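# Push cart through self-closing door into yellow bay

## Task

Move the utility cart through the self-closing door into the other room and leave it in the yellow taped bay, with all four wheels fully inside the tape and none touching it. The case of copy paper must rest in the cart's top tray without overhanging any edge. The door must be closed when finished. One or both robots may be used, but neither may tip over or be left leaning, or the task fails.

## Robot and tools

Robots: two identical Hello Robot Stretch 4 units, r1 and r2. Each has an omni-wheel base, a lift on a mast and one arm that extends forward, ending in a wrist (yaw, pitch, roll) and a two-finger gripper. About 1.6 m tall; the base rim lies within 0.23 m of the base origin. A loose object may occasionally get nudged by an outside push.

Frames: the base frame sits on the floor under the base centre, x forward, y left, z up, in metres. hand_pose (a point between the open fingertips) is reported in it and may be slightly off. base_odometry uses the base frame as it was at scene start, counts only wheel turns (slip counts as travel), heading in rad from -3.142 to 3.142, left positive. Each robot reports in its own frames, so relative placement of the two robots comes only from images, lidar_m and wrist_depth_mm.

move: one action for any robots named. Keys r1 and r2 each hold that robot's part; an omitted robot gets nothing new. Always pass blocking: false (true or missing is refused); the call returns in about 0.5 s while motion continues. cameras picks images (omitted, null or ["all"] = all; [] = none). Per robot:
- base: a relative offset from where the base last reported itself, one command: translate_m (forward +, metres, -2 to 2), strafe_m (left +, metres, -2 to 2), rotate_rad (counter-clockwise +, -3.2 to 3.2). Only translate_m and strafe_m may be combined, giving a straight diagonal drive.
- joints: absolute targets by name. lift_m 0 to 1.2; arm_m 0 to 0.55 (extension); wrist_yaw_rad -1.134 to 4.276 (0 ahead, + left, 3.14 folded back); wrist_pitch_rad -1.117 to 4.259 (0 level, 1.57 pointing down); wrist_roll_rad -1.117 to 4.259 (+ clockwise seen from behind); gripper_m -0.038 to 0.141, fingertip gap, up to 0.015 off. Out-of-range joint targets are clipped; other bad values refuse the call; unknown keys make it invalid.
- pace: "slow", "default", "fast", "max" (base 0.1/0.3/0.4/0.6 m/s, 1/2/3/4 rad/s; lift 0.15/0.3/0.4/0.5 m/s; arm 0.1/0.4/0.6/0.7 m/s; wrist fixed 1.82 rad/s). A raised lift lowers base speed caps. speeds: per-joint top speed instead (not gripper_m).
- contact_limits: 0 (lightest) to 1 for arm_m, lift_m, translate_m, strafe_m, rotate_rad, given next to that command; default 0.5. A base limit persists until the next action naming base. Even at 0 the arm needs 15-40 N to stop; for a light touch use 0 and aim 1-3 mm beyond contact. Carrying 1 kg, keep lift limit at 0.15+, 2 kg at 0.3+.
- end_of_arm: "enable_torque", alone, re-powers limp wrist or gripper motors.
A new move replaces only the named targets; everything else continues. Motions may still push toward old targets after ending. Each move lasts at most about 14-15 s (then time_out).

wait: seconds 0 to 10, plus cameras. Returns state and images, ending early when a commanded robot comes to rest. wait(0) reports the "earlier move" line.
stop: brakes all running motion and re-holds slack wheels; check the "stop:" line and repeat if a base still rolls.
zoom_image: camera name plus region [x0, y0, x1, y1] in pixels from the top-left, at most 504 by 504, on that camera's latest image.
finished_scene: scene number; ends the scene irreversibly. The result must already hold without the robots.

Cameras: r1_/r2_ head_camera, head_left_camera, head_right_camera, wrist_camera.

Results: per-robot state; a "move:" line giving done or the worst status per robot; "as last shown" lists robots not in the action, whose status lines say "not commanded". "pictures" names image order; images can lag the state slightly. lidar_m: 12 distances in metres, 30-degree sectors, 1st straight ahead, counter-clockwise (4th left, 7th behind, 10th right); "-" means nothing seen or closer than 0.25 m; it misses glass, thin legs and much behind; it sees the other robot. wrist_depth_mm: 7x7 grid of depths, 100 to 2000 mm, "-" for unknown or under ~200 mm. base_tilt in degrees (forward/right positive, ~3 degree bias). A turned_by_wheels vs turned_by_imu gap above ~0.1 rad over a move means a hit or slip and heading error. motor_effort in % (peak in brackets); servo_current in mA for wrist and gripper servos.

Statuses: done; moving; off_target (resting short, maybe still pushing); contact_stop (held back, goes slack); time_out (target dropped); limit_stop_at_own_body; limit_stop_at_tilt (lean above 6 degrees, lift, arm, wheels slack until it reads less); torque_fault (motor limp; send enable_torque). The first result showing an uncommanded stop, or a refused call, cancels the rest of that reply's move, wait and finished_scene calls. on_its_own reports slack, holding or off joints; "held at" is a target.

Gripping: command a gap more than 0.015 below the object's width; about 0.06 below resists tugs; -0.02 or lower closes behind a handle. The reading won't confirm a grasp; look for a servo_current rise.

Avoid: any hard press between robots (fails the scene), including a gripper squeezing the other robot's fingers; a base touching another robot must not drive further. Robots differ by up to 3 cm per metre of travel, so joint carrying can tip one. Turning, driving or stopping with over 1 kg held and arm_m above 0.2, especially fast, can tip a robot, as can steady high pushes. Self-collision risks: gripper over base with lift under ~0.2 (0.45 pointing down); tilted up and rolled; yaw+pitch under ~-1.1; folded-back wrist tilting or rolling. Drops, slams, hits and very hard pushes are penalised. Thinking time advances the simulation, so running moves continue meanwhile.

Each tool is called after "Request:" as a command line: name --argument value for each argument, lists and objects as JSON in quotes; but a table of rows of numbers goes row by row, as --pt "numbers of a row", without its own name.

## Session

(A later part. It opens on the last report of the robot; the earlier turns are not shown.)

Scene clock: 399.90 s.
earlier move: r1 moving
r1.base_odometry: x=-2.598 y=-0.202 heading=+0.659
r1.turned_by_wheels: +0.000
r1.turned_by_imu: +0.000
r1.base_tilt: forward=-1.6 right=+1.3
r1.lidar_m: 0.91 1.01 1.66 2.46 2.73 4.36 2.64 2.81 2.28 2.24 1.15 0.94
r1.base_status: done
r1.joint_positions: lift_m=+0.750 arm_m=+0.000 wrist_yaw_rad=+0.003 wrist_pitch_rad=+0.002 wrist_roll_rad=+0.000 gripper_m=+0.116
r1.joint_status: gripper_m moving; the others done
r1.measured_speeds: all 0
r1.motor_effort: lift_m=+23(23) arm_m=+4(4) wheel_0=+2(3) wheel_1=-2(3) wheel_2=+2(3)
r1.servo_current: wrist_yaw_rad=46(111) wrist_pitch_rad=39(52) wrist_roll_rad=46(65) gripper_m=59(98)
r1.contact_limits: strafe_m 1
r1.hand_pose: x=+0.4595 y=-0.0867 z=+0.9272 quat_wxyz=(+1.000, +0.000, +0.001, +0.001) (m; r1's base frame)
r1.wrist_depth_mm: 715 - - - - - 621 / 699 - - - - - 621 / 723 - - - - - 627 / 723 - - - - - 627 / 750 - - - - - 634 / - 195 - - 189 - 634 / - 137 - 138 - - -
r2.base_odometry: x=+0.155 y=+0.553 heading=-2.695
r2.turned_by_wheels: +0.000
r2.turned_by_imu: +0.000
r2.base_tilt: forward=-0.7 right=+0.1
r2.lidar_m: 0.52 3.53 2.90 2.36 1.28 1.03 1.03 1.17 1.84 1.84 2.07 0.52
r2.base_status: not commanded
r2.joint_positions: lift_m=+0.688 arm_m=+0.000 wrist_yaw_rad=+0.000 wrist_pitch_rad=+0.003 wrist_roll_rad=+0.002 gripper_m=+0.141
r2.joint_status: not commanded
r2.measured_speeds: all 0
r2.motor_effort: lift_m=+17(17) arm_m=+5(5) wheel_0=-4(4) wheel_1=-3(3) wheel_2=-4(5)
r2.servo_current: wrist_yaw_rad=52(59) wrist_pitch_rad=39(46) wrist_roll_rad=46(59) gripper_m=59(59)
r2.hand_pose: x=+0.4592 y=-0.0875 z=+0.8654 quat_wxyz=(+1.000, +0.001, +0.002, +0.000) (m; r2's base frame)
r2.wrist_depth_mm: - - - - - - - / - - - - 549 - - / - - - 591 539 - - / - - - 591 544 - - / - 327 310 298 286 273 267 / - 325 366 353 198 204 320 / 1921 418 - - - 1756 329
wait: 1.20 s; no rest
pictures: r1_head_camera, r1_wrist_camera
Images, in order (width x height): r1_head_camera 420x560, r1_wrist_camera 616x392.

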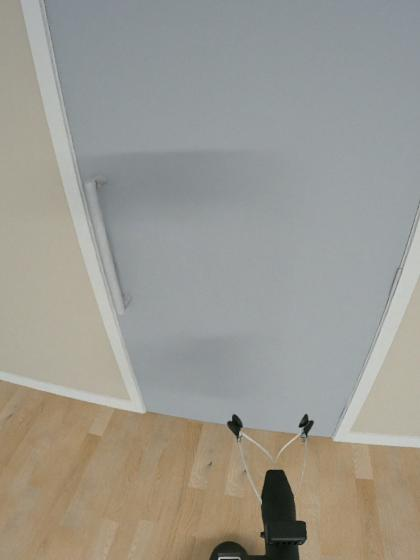

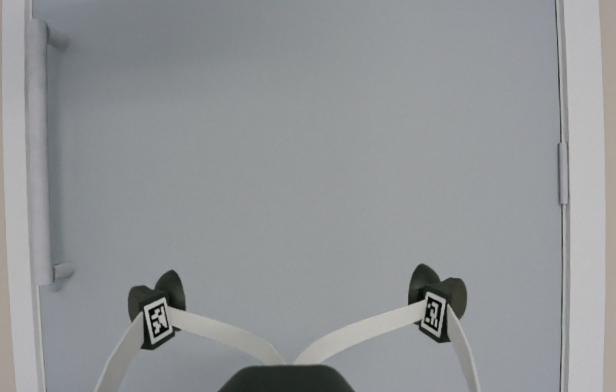

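Request:
move --blocking false --r1 '{"base":{"rotate_rad":-0.1}}' --cameras '[]'

Request:
wait --seconds 1 --cameras '[]'

Request:
move --blocking false --r1 '{"base":{"translate_m":0.22,"strafe_m":0.58}}' --cameras '[]'

Request:
wait --seconds 4 --cameras '["r1_wrist_camera"]'

Scene clock: 414.40 s.
earlier move: r1 done
move: r1 moving
r1.base_odometry: x=-2.598 y=-0.202 heading=+0.559
r1.turned_by_wheels: -0.100
r1.turned_by_imu: -0.100
r1.base_tilt: forward=-1.6 right=+1.3
r1.lidar_m: 0.92 0.99 1.44 2.46 2.61 3.83 2.67 3.01 2.30 2.26 1.24 0.94
r1.base_status: rotate_rad moving
r1.joint_positions: lift_m=+0.750 arm_m=+0.000 wrist_yaw_rad=+0.002 wrist_pitch_rad=+0.002 wrist_roll_rad=+0.000 gripper_m=+0.120
r1.joint_status: all done
r1.measured_speeds: all 0
r1.motor_effort: lift_m=+23(23) arm_m=+3(4) wheel_0=+2(8) wheel_1=+2(6) wheel_2=+1(6)
r1.servo_current: wrist_yaw_rad=39(59) wrist_pitch_rad=52(52) wrist_roll_rad=52(65) gripper_m=39(46)
r1.hand_pose: x=+0.4595 y=-0.0868 z=+0.9272 quat_wxyz=(+1.000, +0.000, +0.001, +0.001) (m; r1's base frame)
r1.wrist_depth_mm: - - - - - 668 - / - - - - - 676 - / - - - - - 676 - / - - - - - 691 - / - - - - - 683 - / - 194 - - 190 683 - / - 140 - 139 - - -
r2: as last shown
r2.lidar_m: 0.51 3.51 2.92 2.37 1.27 1.03 1.02 1.15 1.84 1.81 2.08 0.55
r2.motor_effort: lift_m=+17(17) arm_m=+5(5) wheel_0=-4(4) wheel_1=-3(3) wheel_2=-5(5)
r2.servo_current: wrist_yaw_rad=52(52) wrist_pitch_rad=46(46) wrist_roll_rad=46(59) gripper_m=46(52)
r2.wrist_depth_mm: - - - - - - - / - - - - 549 - - / - - - 585 544 - - / - - - 591 549 - - / - 325 309 298 286 273 266 / - 329 368 351 199 204 319 / 1983 418 1921 - - 1708 327
pictures: none
No camera images: "cameras" was empty.

Scene clock: 414.63 s.
earlier move: r1 done
r1.base_odometry: x=-2.598 y=-0.202 heading=+0.559
r1.turned_by_wheels: +0.000
r1.turned_by_imu: +0.000
r1.base_tilt: forward=-1.6 right=+1.3
r1.lidar_m: 0.91 0.96 1.44 2.47 2.61 3.82 2.66 3.01 2.32 2.25 1.26 0.95
r1.base_status: done
r1.joint_positions: lift_m=+0.750 arm_m=+0.000 wrist_yaw_rad=+0.002 wrist_pitch_rad=+0.002 wrist_roll_rad=+0.000 gripper_m=+0.120
r1.joint_status: all done
r1.measured_speeds: all 0
r1.motor_effort: lift_m=+23(23) arm_m=+4(4) wheel_0=+3(8) wheel_1=+3(6) wheel_2=+0(6)
r1.servo_current: wrist_yaw_rad=59(59) wrist_pitch_rad=39(52) wrist_roll_rad=46(65) gripper_m=39(46)
r1.hand_pose: x=+0.4595 y=-0.0868 z=+0.9272 quat_wxyz=(+1.000, +0.000, +0.001, +0.001) (m; r1's base frame)
r1.wrist_depth_mm: - - - - - 676 - / - - - - - 676 - / - - - - - 683 - / - - - - - 668 - / - - - - - 676 - / - 193 - - 190 676 - / - 140 - 139 - - -
r2.base_odometry: x=+0.155 y=+0.553 heading=-2.695
r2.turned_by_wheels: +0.000
r2.turned_by_imu: +0.000
r2.base_tilt: forward=-0.7 right=+0.0
r2.lidar_m: 0.50 3.53 2.90 2.37 1.26 1.04 1.03 1.19 1.83 1.83 2.05 0.54
r2.base_status: not commanded
r2.joint_positions: lift_m=+0.688 arm_m=+0.000 wrist_yaw_rad=+0.000 wrist_pitch_rad=+0.003 wrist_roll_rad=+0.002 gripper_m=+0.141
r2.joint_status: not commanded
r2.measured_speeds: all 0
r2.motor_effort: lift_m=+17(17) arm_m=+5(5) wheel_0=-4(4) wheel_1=-3(3) wheel_2=-4(5)
r2.servo_current: wrist_yaw_rad=39(52) wrist_pitch_rad=39(46) wrist_roll_rad=39(59) gripper_m=46(52)
r2.hand_pose: x=+0.4592 y=-0.0875 z=+0.8654 quat_wxyz=(+1.000, +0.001, +0.002, +0.000) (m; r2's base frame)
r2.wrist_depth_mm: - - - - - - - / - - - - 554 - - / - - - 585 544 - - / - - - 591 539 - - / - 327 309 298 287 274 266 / - 327 366 355 198 204 320 / 1921 418 1863 - - 1708 327
wait: 0.23 of 1 s (r1 has come to rest)
pictures: none
No camera images: "cameras" was empty.

Scene clock: 415.13 s.
move: r1 moving
r1.base_odometry: x=-2.604 y=-0.171 heading=+0.559
r1.turned_by_wheels: +0.000
r1.turned_by_imu: +0.000
r1.base_tilt: forward=-1.6 right=+1.3
r1.lidar_m: 0.89 0.97 1.44 2.44 2.62 3.76 2.66 3.06 2.32 2.28 1.24 0.91
r1.base_status: translate_m moving; strafe_m moving
r1.joint_positions: lift_m=+0.750 arm_m=+0.000 wrist_yaw_rad=+0.002 wrist_pitch_rad=+0.002 wrist_roll_rad=+0.000 gripper_m=+0.120
r1.joint_status: not commanded
r1.measured_speeds: translate_m=+0.043 strafe_m=+0.115 rotate_rad=+0.002 lift_m=+0.000 arm_m=+0.000 wrist_yaw_rad=+0.000 wrist_pitch_rad=+0.000 wrist_roll_rad=+0.000
r1.motor_effort: lift_m=+23(23) arm_m=+4(4) wheel_0=-6(8) wheel_1=+8(10) wheel_2=-3(5)
r1.servo_current: wrist_yaw_rad=26(59) wrist_pitch_rad=46(46) wrist_roll_rad=39(59) gripper_m=39(46)
r1.hand_pose: x=+0.4595 y=-0.0868 z=+0.9272 quat_wxyz=(+1.000, +0.000, +0.001, +0.001) (m; r1's base frame)
r1.wrist_depth_mm: - - - - - - - / - - - - - - 668 / - - - - - - 668 / - - - - - - 661 / - - - - - - 676 / - 193 - - 190 202 676 / - 140 - 139 - - -
r2: as last shown
r2.base_tilt: forward=-0.7 right=+0.1
r2.lidar_m: 0.52 3.54 2.89 2.37 1.25 1.02 1.03 1.15 1.85 1.83 2.07 0.53
r2.motor_effort: lift_m=+17(17) arm_m=+5(5) wheel_0=-4(4) wheel_1=-3(3) wheel_2=-5(5)
r2.servo_current: wrist_yaw_rad=46(52) wrist_pitch_rad=39(46) wrist_roll_rad=52(52) gripper_m=52(52)
r2.wrist_depth_mm: - - - - - - - / - - - - 554 - - / - - - 580 539 - - / - - - 591 539 - - / - 325 307 298 287 274 267 / - 327 366 353 198 204 319 / 1921 415 - - - 1756 327
pictures: none
No camera images: "cameras" was empty.

Scene clock: 418.17 s.
earlier move: r1 done
r1.base_odometry: x=-2.719 y=+0.406 heading=+0.559
r1.turned_by_wheels: +0.000
r1.turned_by_imu: +0.003
r1.base_tilt: forward=-1.6 right=+1.2
r1.lidar_m: 0.69 0.81 1.18 1.88 2.01 2.95 2.93 2.97 2.91 2.35 1.02 0.75
r1.base_status: done
r1.joint_positions: lift_m=+0.750 arm_m=+0.000 wrist_yaw_rad=+0.002 wrist_pitch_rad=+0.002 wrist_roll_rad=+0.000 gripper_m=+0.120
r1.joint_status: not commanded
r1.measured_speeds: all 0
r1.motor_effort: lift_m=+23(23) arm_m=+4(4) wheel_0=-3(10) wheel_1=+0(12) wheel_2=-1(6)
r1.servo_current: wrist_yaw_rad=39(65) wrist_pitch_rad=39(52) wrist_roll_rad=46(78) gripper_m=46(52)
r1.hand_pose: x=+0.4595 y=-0.0868 z=+0.9272 quat_wxyz=(+1.000, +0.000, +0.001, +0.001) (m; r1's base frame)
r1.wrist_depth_mm: - - - 517 521 508 500 / - - - 530 521 508 500 / - - - 535 521 512 508 / - - - 535 521 517 508 / - - - 535 525 517 508 / - 194 - 535 530 512 500 / - 140 - 144 530 512 508
r2.base_odometry: x=+0.155 y=+0.553 heading=-2.695
r2.turned_by_wheels: +0.000
r2.turned_by_imu: +0.000
r2.base_tilt: forward=-0.7 right=+0.1
r2.lidar_m: 0.53 3.51 2.89 2.36 1.25 1.03 1.02 1.15 1.84 1.83 2.08 0.54
r2.base_status: not commanded
r2.joint_positions: lift_m=+0.688 arm_m=+0.000 wrist_yaw_rad=+0.000 wrist_pitch_rad=+0.003 wrist_roll_rad=+0.002 gripper_m=+0.141
r2.joint_status: not commanded
r2.measured_speeds: all 0
r2.motor_effort: lift_m=+17(17) arm_m=+4(5) wheel_0=-3(4) wheel_1=-3(3) wheel_2=-5(5)
r2.servo_current: wrist_yaw_rad=46(59) wrist_pitch_rad=46(46) wrist_roll_rad=46(59) gripper_m=52(59)
r2.hand_pose: x=+0.4592 y=-0.0875 z=+0.8654 quat_wxyz=(+1.000, +0.001, +0.002, +0.000) (m; r2's base frame)
r2.wrist_depth_mm: - - - - - - - / - - - - 549 - - / - - - 585 544 - - / - - - 597 549 - - / - 327 310 298 287 274 267 / - 327 368 351 199 204 319 / 1921 415 1983 - - 1756 329
wait: 3.03 of 4 s (r1 has come to rest)
pictures: r1_wrist_camera
Images, in order (width x height): r1_wrist_camera 616x392.

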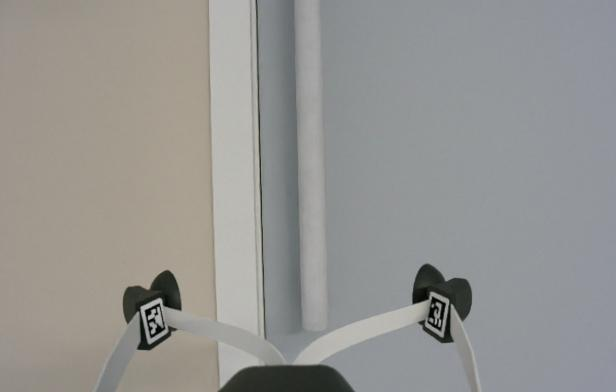

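Request:
move --blocking false --r1 '{"base":{"rotate_rad":-0.09}}' --cameras '[]'

Request:
wait --seconds 1 --cameras '[]'

Request:
move --blocking false --r1 '{"base":{"translate_m":0.2,"strafe_m":0.058}}' --cameras '[]'

Request:
wait --seconds 4 --cameras '["r1_wrist_camera"]'

Scene clock: 427.87 s.
move: r1 moving
r1.base_odometry: x=-2.719 y=+0.406 heading=+0.469
r1.turned_by_wheels: -0.090
r1.turned_by_imu: -0.090
r1.base_tilt: forward=-1.6 right=+1.3
r1.lidar_m: 0.67 0.77 1.09 1.89 1.96 2.64 3.12 2.92 2.98 2.84 1.09 0.77
r1.base_status: rotate_rad moving
r1.joint_positions: lift_m=+0.750 arm_m=+0.000 wrist_yaw_rad=+0.002 wrist_pitch_rad=+0.002 wrist_roll_rad=+0.000 gripper_m=+0.120
r1.joint_status: not commanded
r1.measured_speeds: all 0
r1.motor_effort: lift_m=+23(23) arm_m=+4(4) wheel_0=+4(9) wheel_1=+2(7) wheel_2=+0(6)
r1.servo_current: wrist_yaw_rad=39(59) wrist_pitch_rad=39(46) wrist_roll_rad=52(52) gripper_m=46(46)
r1.hand_pose: x=+0.4594 y=-0.0869 z=+0.9272 quat_wxyz=(+1.000, +0.000, +0.001, +0.001) (m; r1's base frame)
r1.wrist_depth_mm: - - 535 539 544 544 554 / - - 535 539 549 549 559 / - - 539 544 544 549 554 / - - 477 549 554 554 549 / - - 544 544 549 559 559 / - 193 466 549 554 549 559 / - 140 544 143 549 564 564
r2: as last shown
r2.lidar_m: 0.49 3.48 2.91 2.36 1.28 1.03 1.02 1.16 1.83 1.82 2.06 0.53
r2.motor_effort: lift_m=+17(17) arm_m=+5(5) wheel_0=-4(4) wheel_1=-3(3) wheel_2=-4(5)
r2.servo_current: wrist_yaw_rad=26(52) wrist_pitch_rad=46(46) wrist_roll_rad=59(59) gripper_m=52(59)
r2.wrist_depth_mm: - - - - - - - / - - - - 554 - - / - - - 585 549 - - / - - - 585 549 - - / - 325 309 297 287 276 267 / - 327 368 353 198 204 319 / 1863 415 1921 - - 1756 327
pictures: none
No camera images: "cameras" was empty.

Scene clock: 428.10 s.
earlier move: r1 done
r1.base_odometry: x=-2.719 y=+0.406 heading=+0.469
r1.turned_by_wheels: +0.000
r1.turned_by_imu: +0.000
r1.base_tilt: forward=-1.6 right=+1.3
r1.lidar_m: 0.69 0.78 1.08 1.88 1.96 2.66 3.10 2.92 2.95 2.84 1.09 0.76
r1.base_status: done
r1.joint_positions: lift_m=+0.750 arm_m=+0.000 wrist_yaw_rad=+0.002 wrist_pitch_rad=+0.002 wrist_roll_rad=+0.000 gripper_m=+0.120
r1.joint_status: not commanded
r1.measured_speeds: all 0
r1.motor_effort: lift_m=+23(23) arm_m=+4(4) wheel_0=+2(9) wheel_1=+2(7) wheel_2=+1(6)
r1.servo_current: wrist_yaw_rad=39(59) wrist_pitch_rad=39(46) wrist_roll_rad=46(52) gripper_m=39(46)
r1.hand_pose: x=+0.4594 y=-0.0869 z=+0.9272 quat_wxyz=(+1.000, +0.000, +0.001, +0.001) (m; r1's base frame)
r1.wrist_depth_mm: - - 535 539 544 549 549 / - - 535 544 544 549 554 / - - 469 539 549 554 559 / - - 544 544 549 549 549 / - - 544 549 544 559 559 / - 194 469 544 549 549 564 / - 140 549 143 549 554 564
r2.base_odometry: x=+0.155 y=+0.553 heading=-2.695
r2.turned_by_wheels: +0.000
r2.turned_by_imu: +0.000
r2.base_tilt: forward=-0.7 right=+0.0
r2.lidar_m: 0.52 3.50 2.89 2.35 1.27 1.02 1.03 1.16 1.85 1.83 2.09 0.53
r2.base_status: not commanded
r2.joint_positions: lift_m=+0.688 arm_m=+0.000 wrist_yaw_rad=+0.000 wrist_pitch_rad=+0.003 wrist_roll_rad=+0.002 gripper_m=+0.141
r2.joint_status: not commanded
r2.measured_speeds: all 0
r2.motor_effort: lift_m=+17(17) arm_m=+5(5) wheel_0=-4(4) wheel_1=-3(3) wheel_2=-4(5)
r2.servo_current: wrist_yaw_rad=46(52) wrist_pitch_rad=46(46) wrist_roll_rad=39(59) gripper_m=52(59)
r2.hand_pose: x=+0.4592 y=-0.0875 z=+0.8654 quat_wxyz=(+1.000, +0.001, +0.002, +0.000) (m; r2's base frame)
r2.wrist_depth_mm: - - - - - - - / - - - - 554 - - / - - - 591 539 - - / - - - 585 549 - - / - 325 309 300 287 274 266 / - 327 368 355 198 204 319 / 1921 418 1921 - - 1756 327
wait: 0.23 of 1 s (r1 has come to rest)
pictures: none
No camera images: "cameras" was empty.

Scene clock: 428.60 s.
move: r1 moving
r1.base_odometry: x=-2.695 y=+0.429 heading=+0.469
r1.turned_by_wheels: +0.000
r1.turned_by_imu: +0.000
r1.base_tilt: forward=-1.6 right=+1.3
r1.lidar_m: 0.65 0.73 1.02 1.88 1.96 2.68 3.13 2.95 3.00 2.84 1.06 0.76
r1.base_status: translate_m moving; strafe_m moving
r1.joint_positions: lift_m=+0.750 arm_m=+0.000 wrist_yaw_rad=+0.002 wrist_pitch_rad=+0.002 wrist_roll_rad=+0.000 gripper_m=+0.120
r1.joint_status: not commanded
r1.measured_speeds: translate_m=+0.122 strafe_m=+0.036 rotate_rad=-0.005 lift_m=+0.000 arm_m=+0.000 wrist_yaw_rad=+0.000 wrist_pitch_rad=+0.000 wrist_roll_rad=+0.000
r1.motor_effort: lift_m=+23(23) arm_m=+4(4) wheel_0=+3(8) wheel_1=+7(9) wheel_2=-9(9)
r1.servo_current: wrist_yaw_rad=39(59) wrist_pitch_rad=39(46) wrist_roll_rad=46(65) gripper_m=46(46)
r1.hand_pose: x=+0.4594 y=-0.0869 z=+0.9272 quat_wxyz=(+1.000, +0.000, +0.001, +0.001) (m; r1's base frame)
r1.wrist_depth_mm: - - 508 512 521 525 530 / - - 508 517 521 525 530 / - - 508 517 521 525 535 / - - 442 512 525 530 535 / - - 512 517 525 525 535 / - 194 439 517 521 535 535 / - 140 517 143 530 530 530
r2: as last shown
r2.base_tilt: forward=-0.7 right=+0.1
r2.lidar_m: 0.53 3.52 2.90 2.36 1.26 1.04 1.03 1.17 1.85 1.84 2.09 0.55
r2.motor_effort: lift_m=+17(17) arm_m=+4(5) wheel_0=-3(4) wheel_1=-3(3) wheel_2=-4(5)
r2.servo_current: wrist_yaw_rad=46(52) wrist_pitch_rad=39(46) wrist_roll_rad=46(52) gripper_m=46(59)
r2.wrist_depth_mm: - - - - - - - / - - - - 559 - - / - - - 585 549 - - / - - - 591 544 - - / - 327 309 297 286 273 266 / - 329 368 353 198 204 319 / 1983 418 1921 - - 1708 327
pictures: none
No camera images: "cameras" was empty.

Scene clock: 430.17 s.
earlier move: r1 done
r1.base_odometry: x=-2.567 y=+0.549 heading=+0.469
r1.turned_by_wheels: +0.000
r1.turned_by_imu: +0.000
r1.base_tilt: forward=-1.6 right=+1.3
r1.lidar_m: 0.47 0.56 0.78 1.83 1.89 2.57 3.38 3.13 3.01 2.34 0.80 0.57
r1.base_status: done
r1.joint_positions: lift_m=+0.750 arm_m=+0.000 wrist_yaw_rad=+0.002 wrist_pitch_rad=+0.002 wrist_roll_rad=+0.000 gripper_m=+0.120
r1.joint_status: not commanded
r1.measured_speeds: all 0
r1.motor_effort: lift_m=+23(23) arm_m=+4(4) wheel_0=+2(8) wheel_1=+1(9) wheel_2=-1(10)
r1.servo_current: wrist_yaw_rad=52(65) wrist_pitch_rad=46(52) wrist_roll_rad=46(78) gripper_m=46(52)
r1.hand_pose: x=+0.4594 y=-0.0869 z=+0.9272 quat_wxyz=(+1.000, +0.000, +0.001, +0.001) (m; r1's base frame)
r1.wrist_depth_mm: 336 338 338 264 336 340 340 / 340 340 340 265 340 340 342 / 340 336 343 267 342 340 342 / 340 338 345 270 342 340 343 / 342 342 343 276 343 343 345 / 345 343 345 265 213 343 343 / 343 343 343 143 343 343 345
r2.base_odometry: x=+0.155 y=+0.553 heading=-2.695
r2.turned_by_wheels: +0.000
r2.turned_by_imu: +0.000
r2.base_tilt: forward=-0.6 right=+0.0
r2.lidar_m: 0.52 3.53 2.89 2.40 1.27 1.04 1.00 1.15 1.83 1.84 2.09 0.55
r2.base_status: not commanded
r2.joint_positions: lift_m=+0.688 arm_m=+0.000 wrist_yaw_rad=+0.000 wrist_pitch_rad=+0.003 wrist_roll_rad=+0.002 gripper_m=+0.141
r2.joint_status: not commanded
r2.measured_speeds: all 0
r2.motor_effort: lift_m=+17(17) arm_m=+5(5) wheel_0=-3(4) wheel_1=-3(3) wheel_2=-5(5)
r2.servo_current: wrist_yaw_rad=39(59) wrist_pitch_rad=39(52) wrist_roll_rad=46(59) gripper_m=52(59)
r2.hand_pose: x=+0.4592 y=-0.0875 z=+0.8654 quat_wxyz=(+1.000, +0.001, +0.002, +0.000) (m; r2's base frame)
r2.wrist_depth_mm: - - - - - - - / - - - - 559 - - / - - - 585 544 - - / - - - 597 544 - - / - 325 310 298 287 273 266 / - 325 368 355 198 204 320 / 1921 415 1983 - - 1708 329
wait: 1.57 of 4 s (r1 has come to rest)
pictures: r1_wrist_camera
Images, in order (width x height): r1_wrist_camera 616x392.

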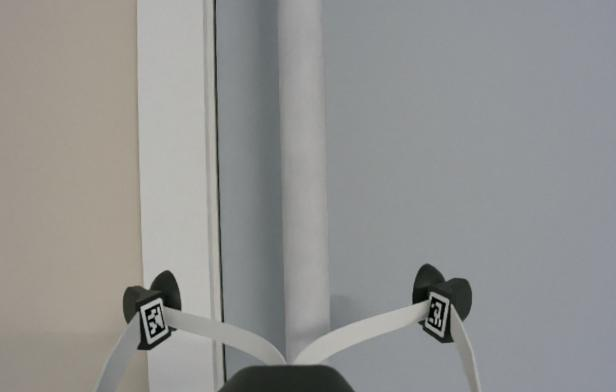

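Request:
move --blocking false --r1 '{"base":{"translate_m":0.1,"strafe_m":-0.008},"pace":"slow"}' --cameras '[]'

Request:
wait --seconds 3 --cameras '["r1_wrist_camera"]'

Scene clock: 434.03 s.
move: r1 moving
r1.base_odometry: x=-2.555 y=+0.553 heading=+0.470
r1.turned_by_wheels: +0.000
r1.turned_by_imu: +0.000
r1.base_tilt: forward=-1.6 right=+1.3
r1.lidar_m: 0.47 0.57 0.77 1.81 1.91 2.58 3.37 3.14 3.02 2.24 0.77 0.55
r1.base_status: translate_m moving; strafe_m moving
r1.joint_positions: lift_m=+0.750 arm_m=+0.000 wrist_yaw_rad=+0.002 wrist_pitch_rad=+0.002 wrist_roll_rad=+0.000 gripper_m=+0.120
r1.joint_status: not commanded
r1.measured_speeds: translate_m=+0.048 strafe_m=-0.004 rotate_rad=-0.002 lift_m=+0.000 arm_m=+0.000 wrist_yaw_rad=+0.000 wrist_pitch_rad=+0.000 wrist_roll_rad=+0.000
r1.motor_effort: lift_m=+23(23) arm_m=+4(4) wheel_0=+6(8) wheel_1=+1(6) wheel_2=-4(7)
r1.servo_current: wrist_yaw_rad=65(65) wrist_pitch_rad=46(52) wrist_roll_rad=59(59) gripper_m=39(52)
r1.hand_pose: x=+0.4594 y=-0.0869 z=+0.9272 quat_wxyz=(+1.000, +0.000, +0.001, +0.001) (m; r1's base frame)
r1.wrist_depth_mm: 325 327 330 256 329 327 327 / 327 327 329 254 329 330 329 / 329 327 329 255 329 329 329 / 330 329 332 256 330 332 330 / 330 330 330 257 330 330 332 / 332 216 334 253 212 332 332 / 330 186 334 144 332 332 330
r2: as last shown
r2.base_tilt: forward=-0.7 right=+0.0
r2.lidar_m: 0.50 3.51 2.92 2.38 1.28 1.03 1.03 1.18 1.87 1.84 2.09 0.54
r2.motor_effort: lift_m=+17(17) arm_m=+5(5) wheel_0=-4(4) wheel_1=-2(3) wheel_2=-5(5)
r2.servo_current: wrist_yaw_rad=59(59) wrist_pitch_rad=39(46) wrist_roll_rad=46(52) gripper_m=52(52)
r2.wrist_depth_mm: - - - - - - - / - - - - 554 - - / - - - 585 539 - - / - - - 591 549 - - / - 327 310 298 287 274 266 / - 327 368 353 199 204 319 / 1921 421 1983 - - 1808 327
pictures: none
No camera images: "cameras" was empty.

Scene clock: 435.80 s.
earlier move: r1 done
r1.base_odometry: x=-2.474 y=+0.587 heading=+0.470
r1.turned_by_wheels: +0.000
r1.turned_by_imu: +0.000
r1.base_tilt: forward=-1.6 right=+1.3
r1.lidar_m: 0.37 0.46 0.64 1.78 1.90 2.59 3.25 3.24 2.99 1.88 0.67 0.47
r1.base_status: done
r1.joint_positions: lift_m=+0.750 arm_m=+0.000 wrist_yaw_rad=+0.002 wrist_pitch_rad=+0.002 wrist_roll_rad=+0.000 gripper_m=+0.120
r1.joint_status: not commanded
r1.measured_speeds: all 0
r1.motor_effort: lift_m=+23(23) arm_m=+4(4) wheel_0=+5(8) wheel_1=+2(6) wheel_2=-1(7)
r1.servo_current: wrist_yaw_rad=39(65) wrist_pitch_rad=39(52) wrist_roll_rad=39(65) gripper_m=46(52)
r1.hand_pose: x=+0.4594 y=-0.0869 z=+0.9272 quat_wxyz=(+1.000, +0.000, +0.001, +0.001) (m; r1's base frame)
r1.wrist_depth_mm: - 240 241 171 245 246 249 / 238 242 241 245 246 247 248 / - 241 243 244 247 249 249 / - 244 243 246 247 250 249 / 240 247 244 246 248 249 251 / 241 194 245 247 249 250 252 / 241 186 246 147 249 250 252
r2.base_odometry: x=+0.155 y=+0.553 heading=-2.695
r2.turned_by_wheels: +0.000
r2.turned_by_imu: +0.000
r2.base_tilt: forward=-0.7 right=+0.1
r2.lidar_m: 0.52 3.51 2.88 2.37 1.25 1.02 1.01 1.15 1.84 1.84 2.08 0.52
r2.base_status: not commanded
r2.joint_positions: lift_m=+0.688 arm_m=+0.000 wrist_yaw_rad=+0.000 wrist_pitch_rad=+0.003 wrist_roll_rad=+0.002 gripper_m=+0.141
r2.joint_status: not commanded
r2.measured_speeds: all 0
r2.motor_effort: lift_m=+17(17) arm_m=+5(5) wheel_0=-3(4) wheel_1=-3(3) wheel_2=-4(5)
r2.servo_current: wrist_yaw_rad=52(59) wrist_pitch_rad=39(52) wrist_roll_rad=52(59) gripper_m=46(59)
r2.hand_pose: x=+0.4592 y=-0.0875 z=+0.8654 quat_wxyz=(+1.000, +0.001, +0.002, +0.000) (m; r2's base frame)
r2.wrist_depth_mm: - - - - - - - / - - - - 554 - - / - - - 591 539 - - / - - - 585 549 - - / - 325 309 297 286 273 266 / - 327 368 353 198 203 320 / 1983 418 1983 - - 1756 325
wait: 1.77 of 3 s (r1 has come to rest)
pictures: r1_wrist_camera
Images, in order (width x height): r1_wrist_camera 616x392.

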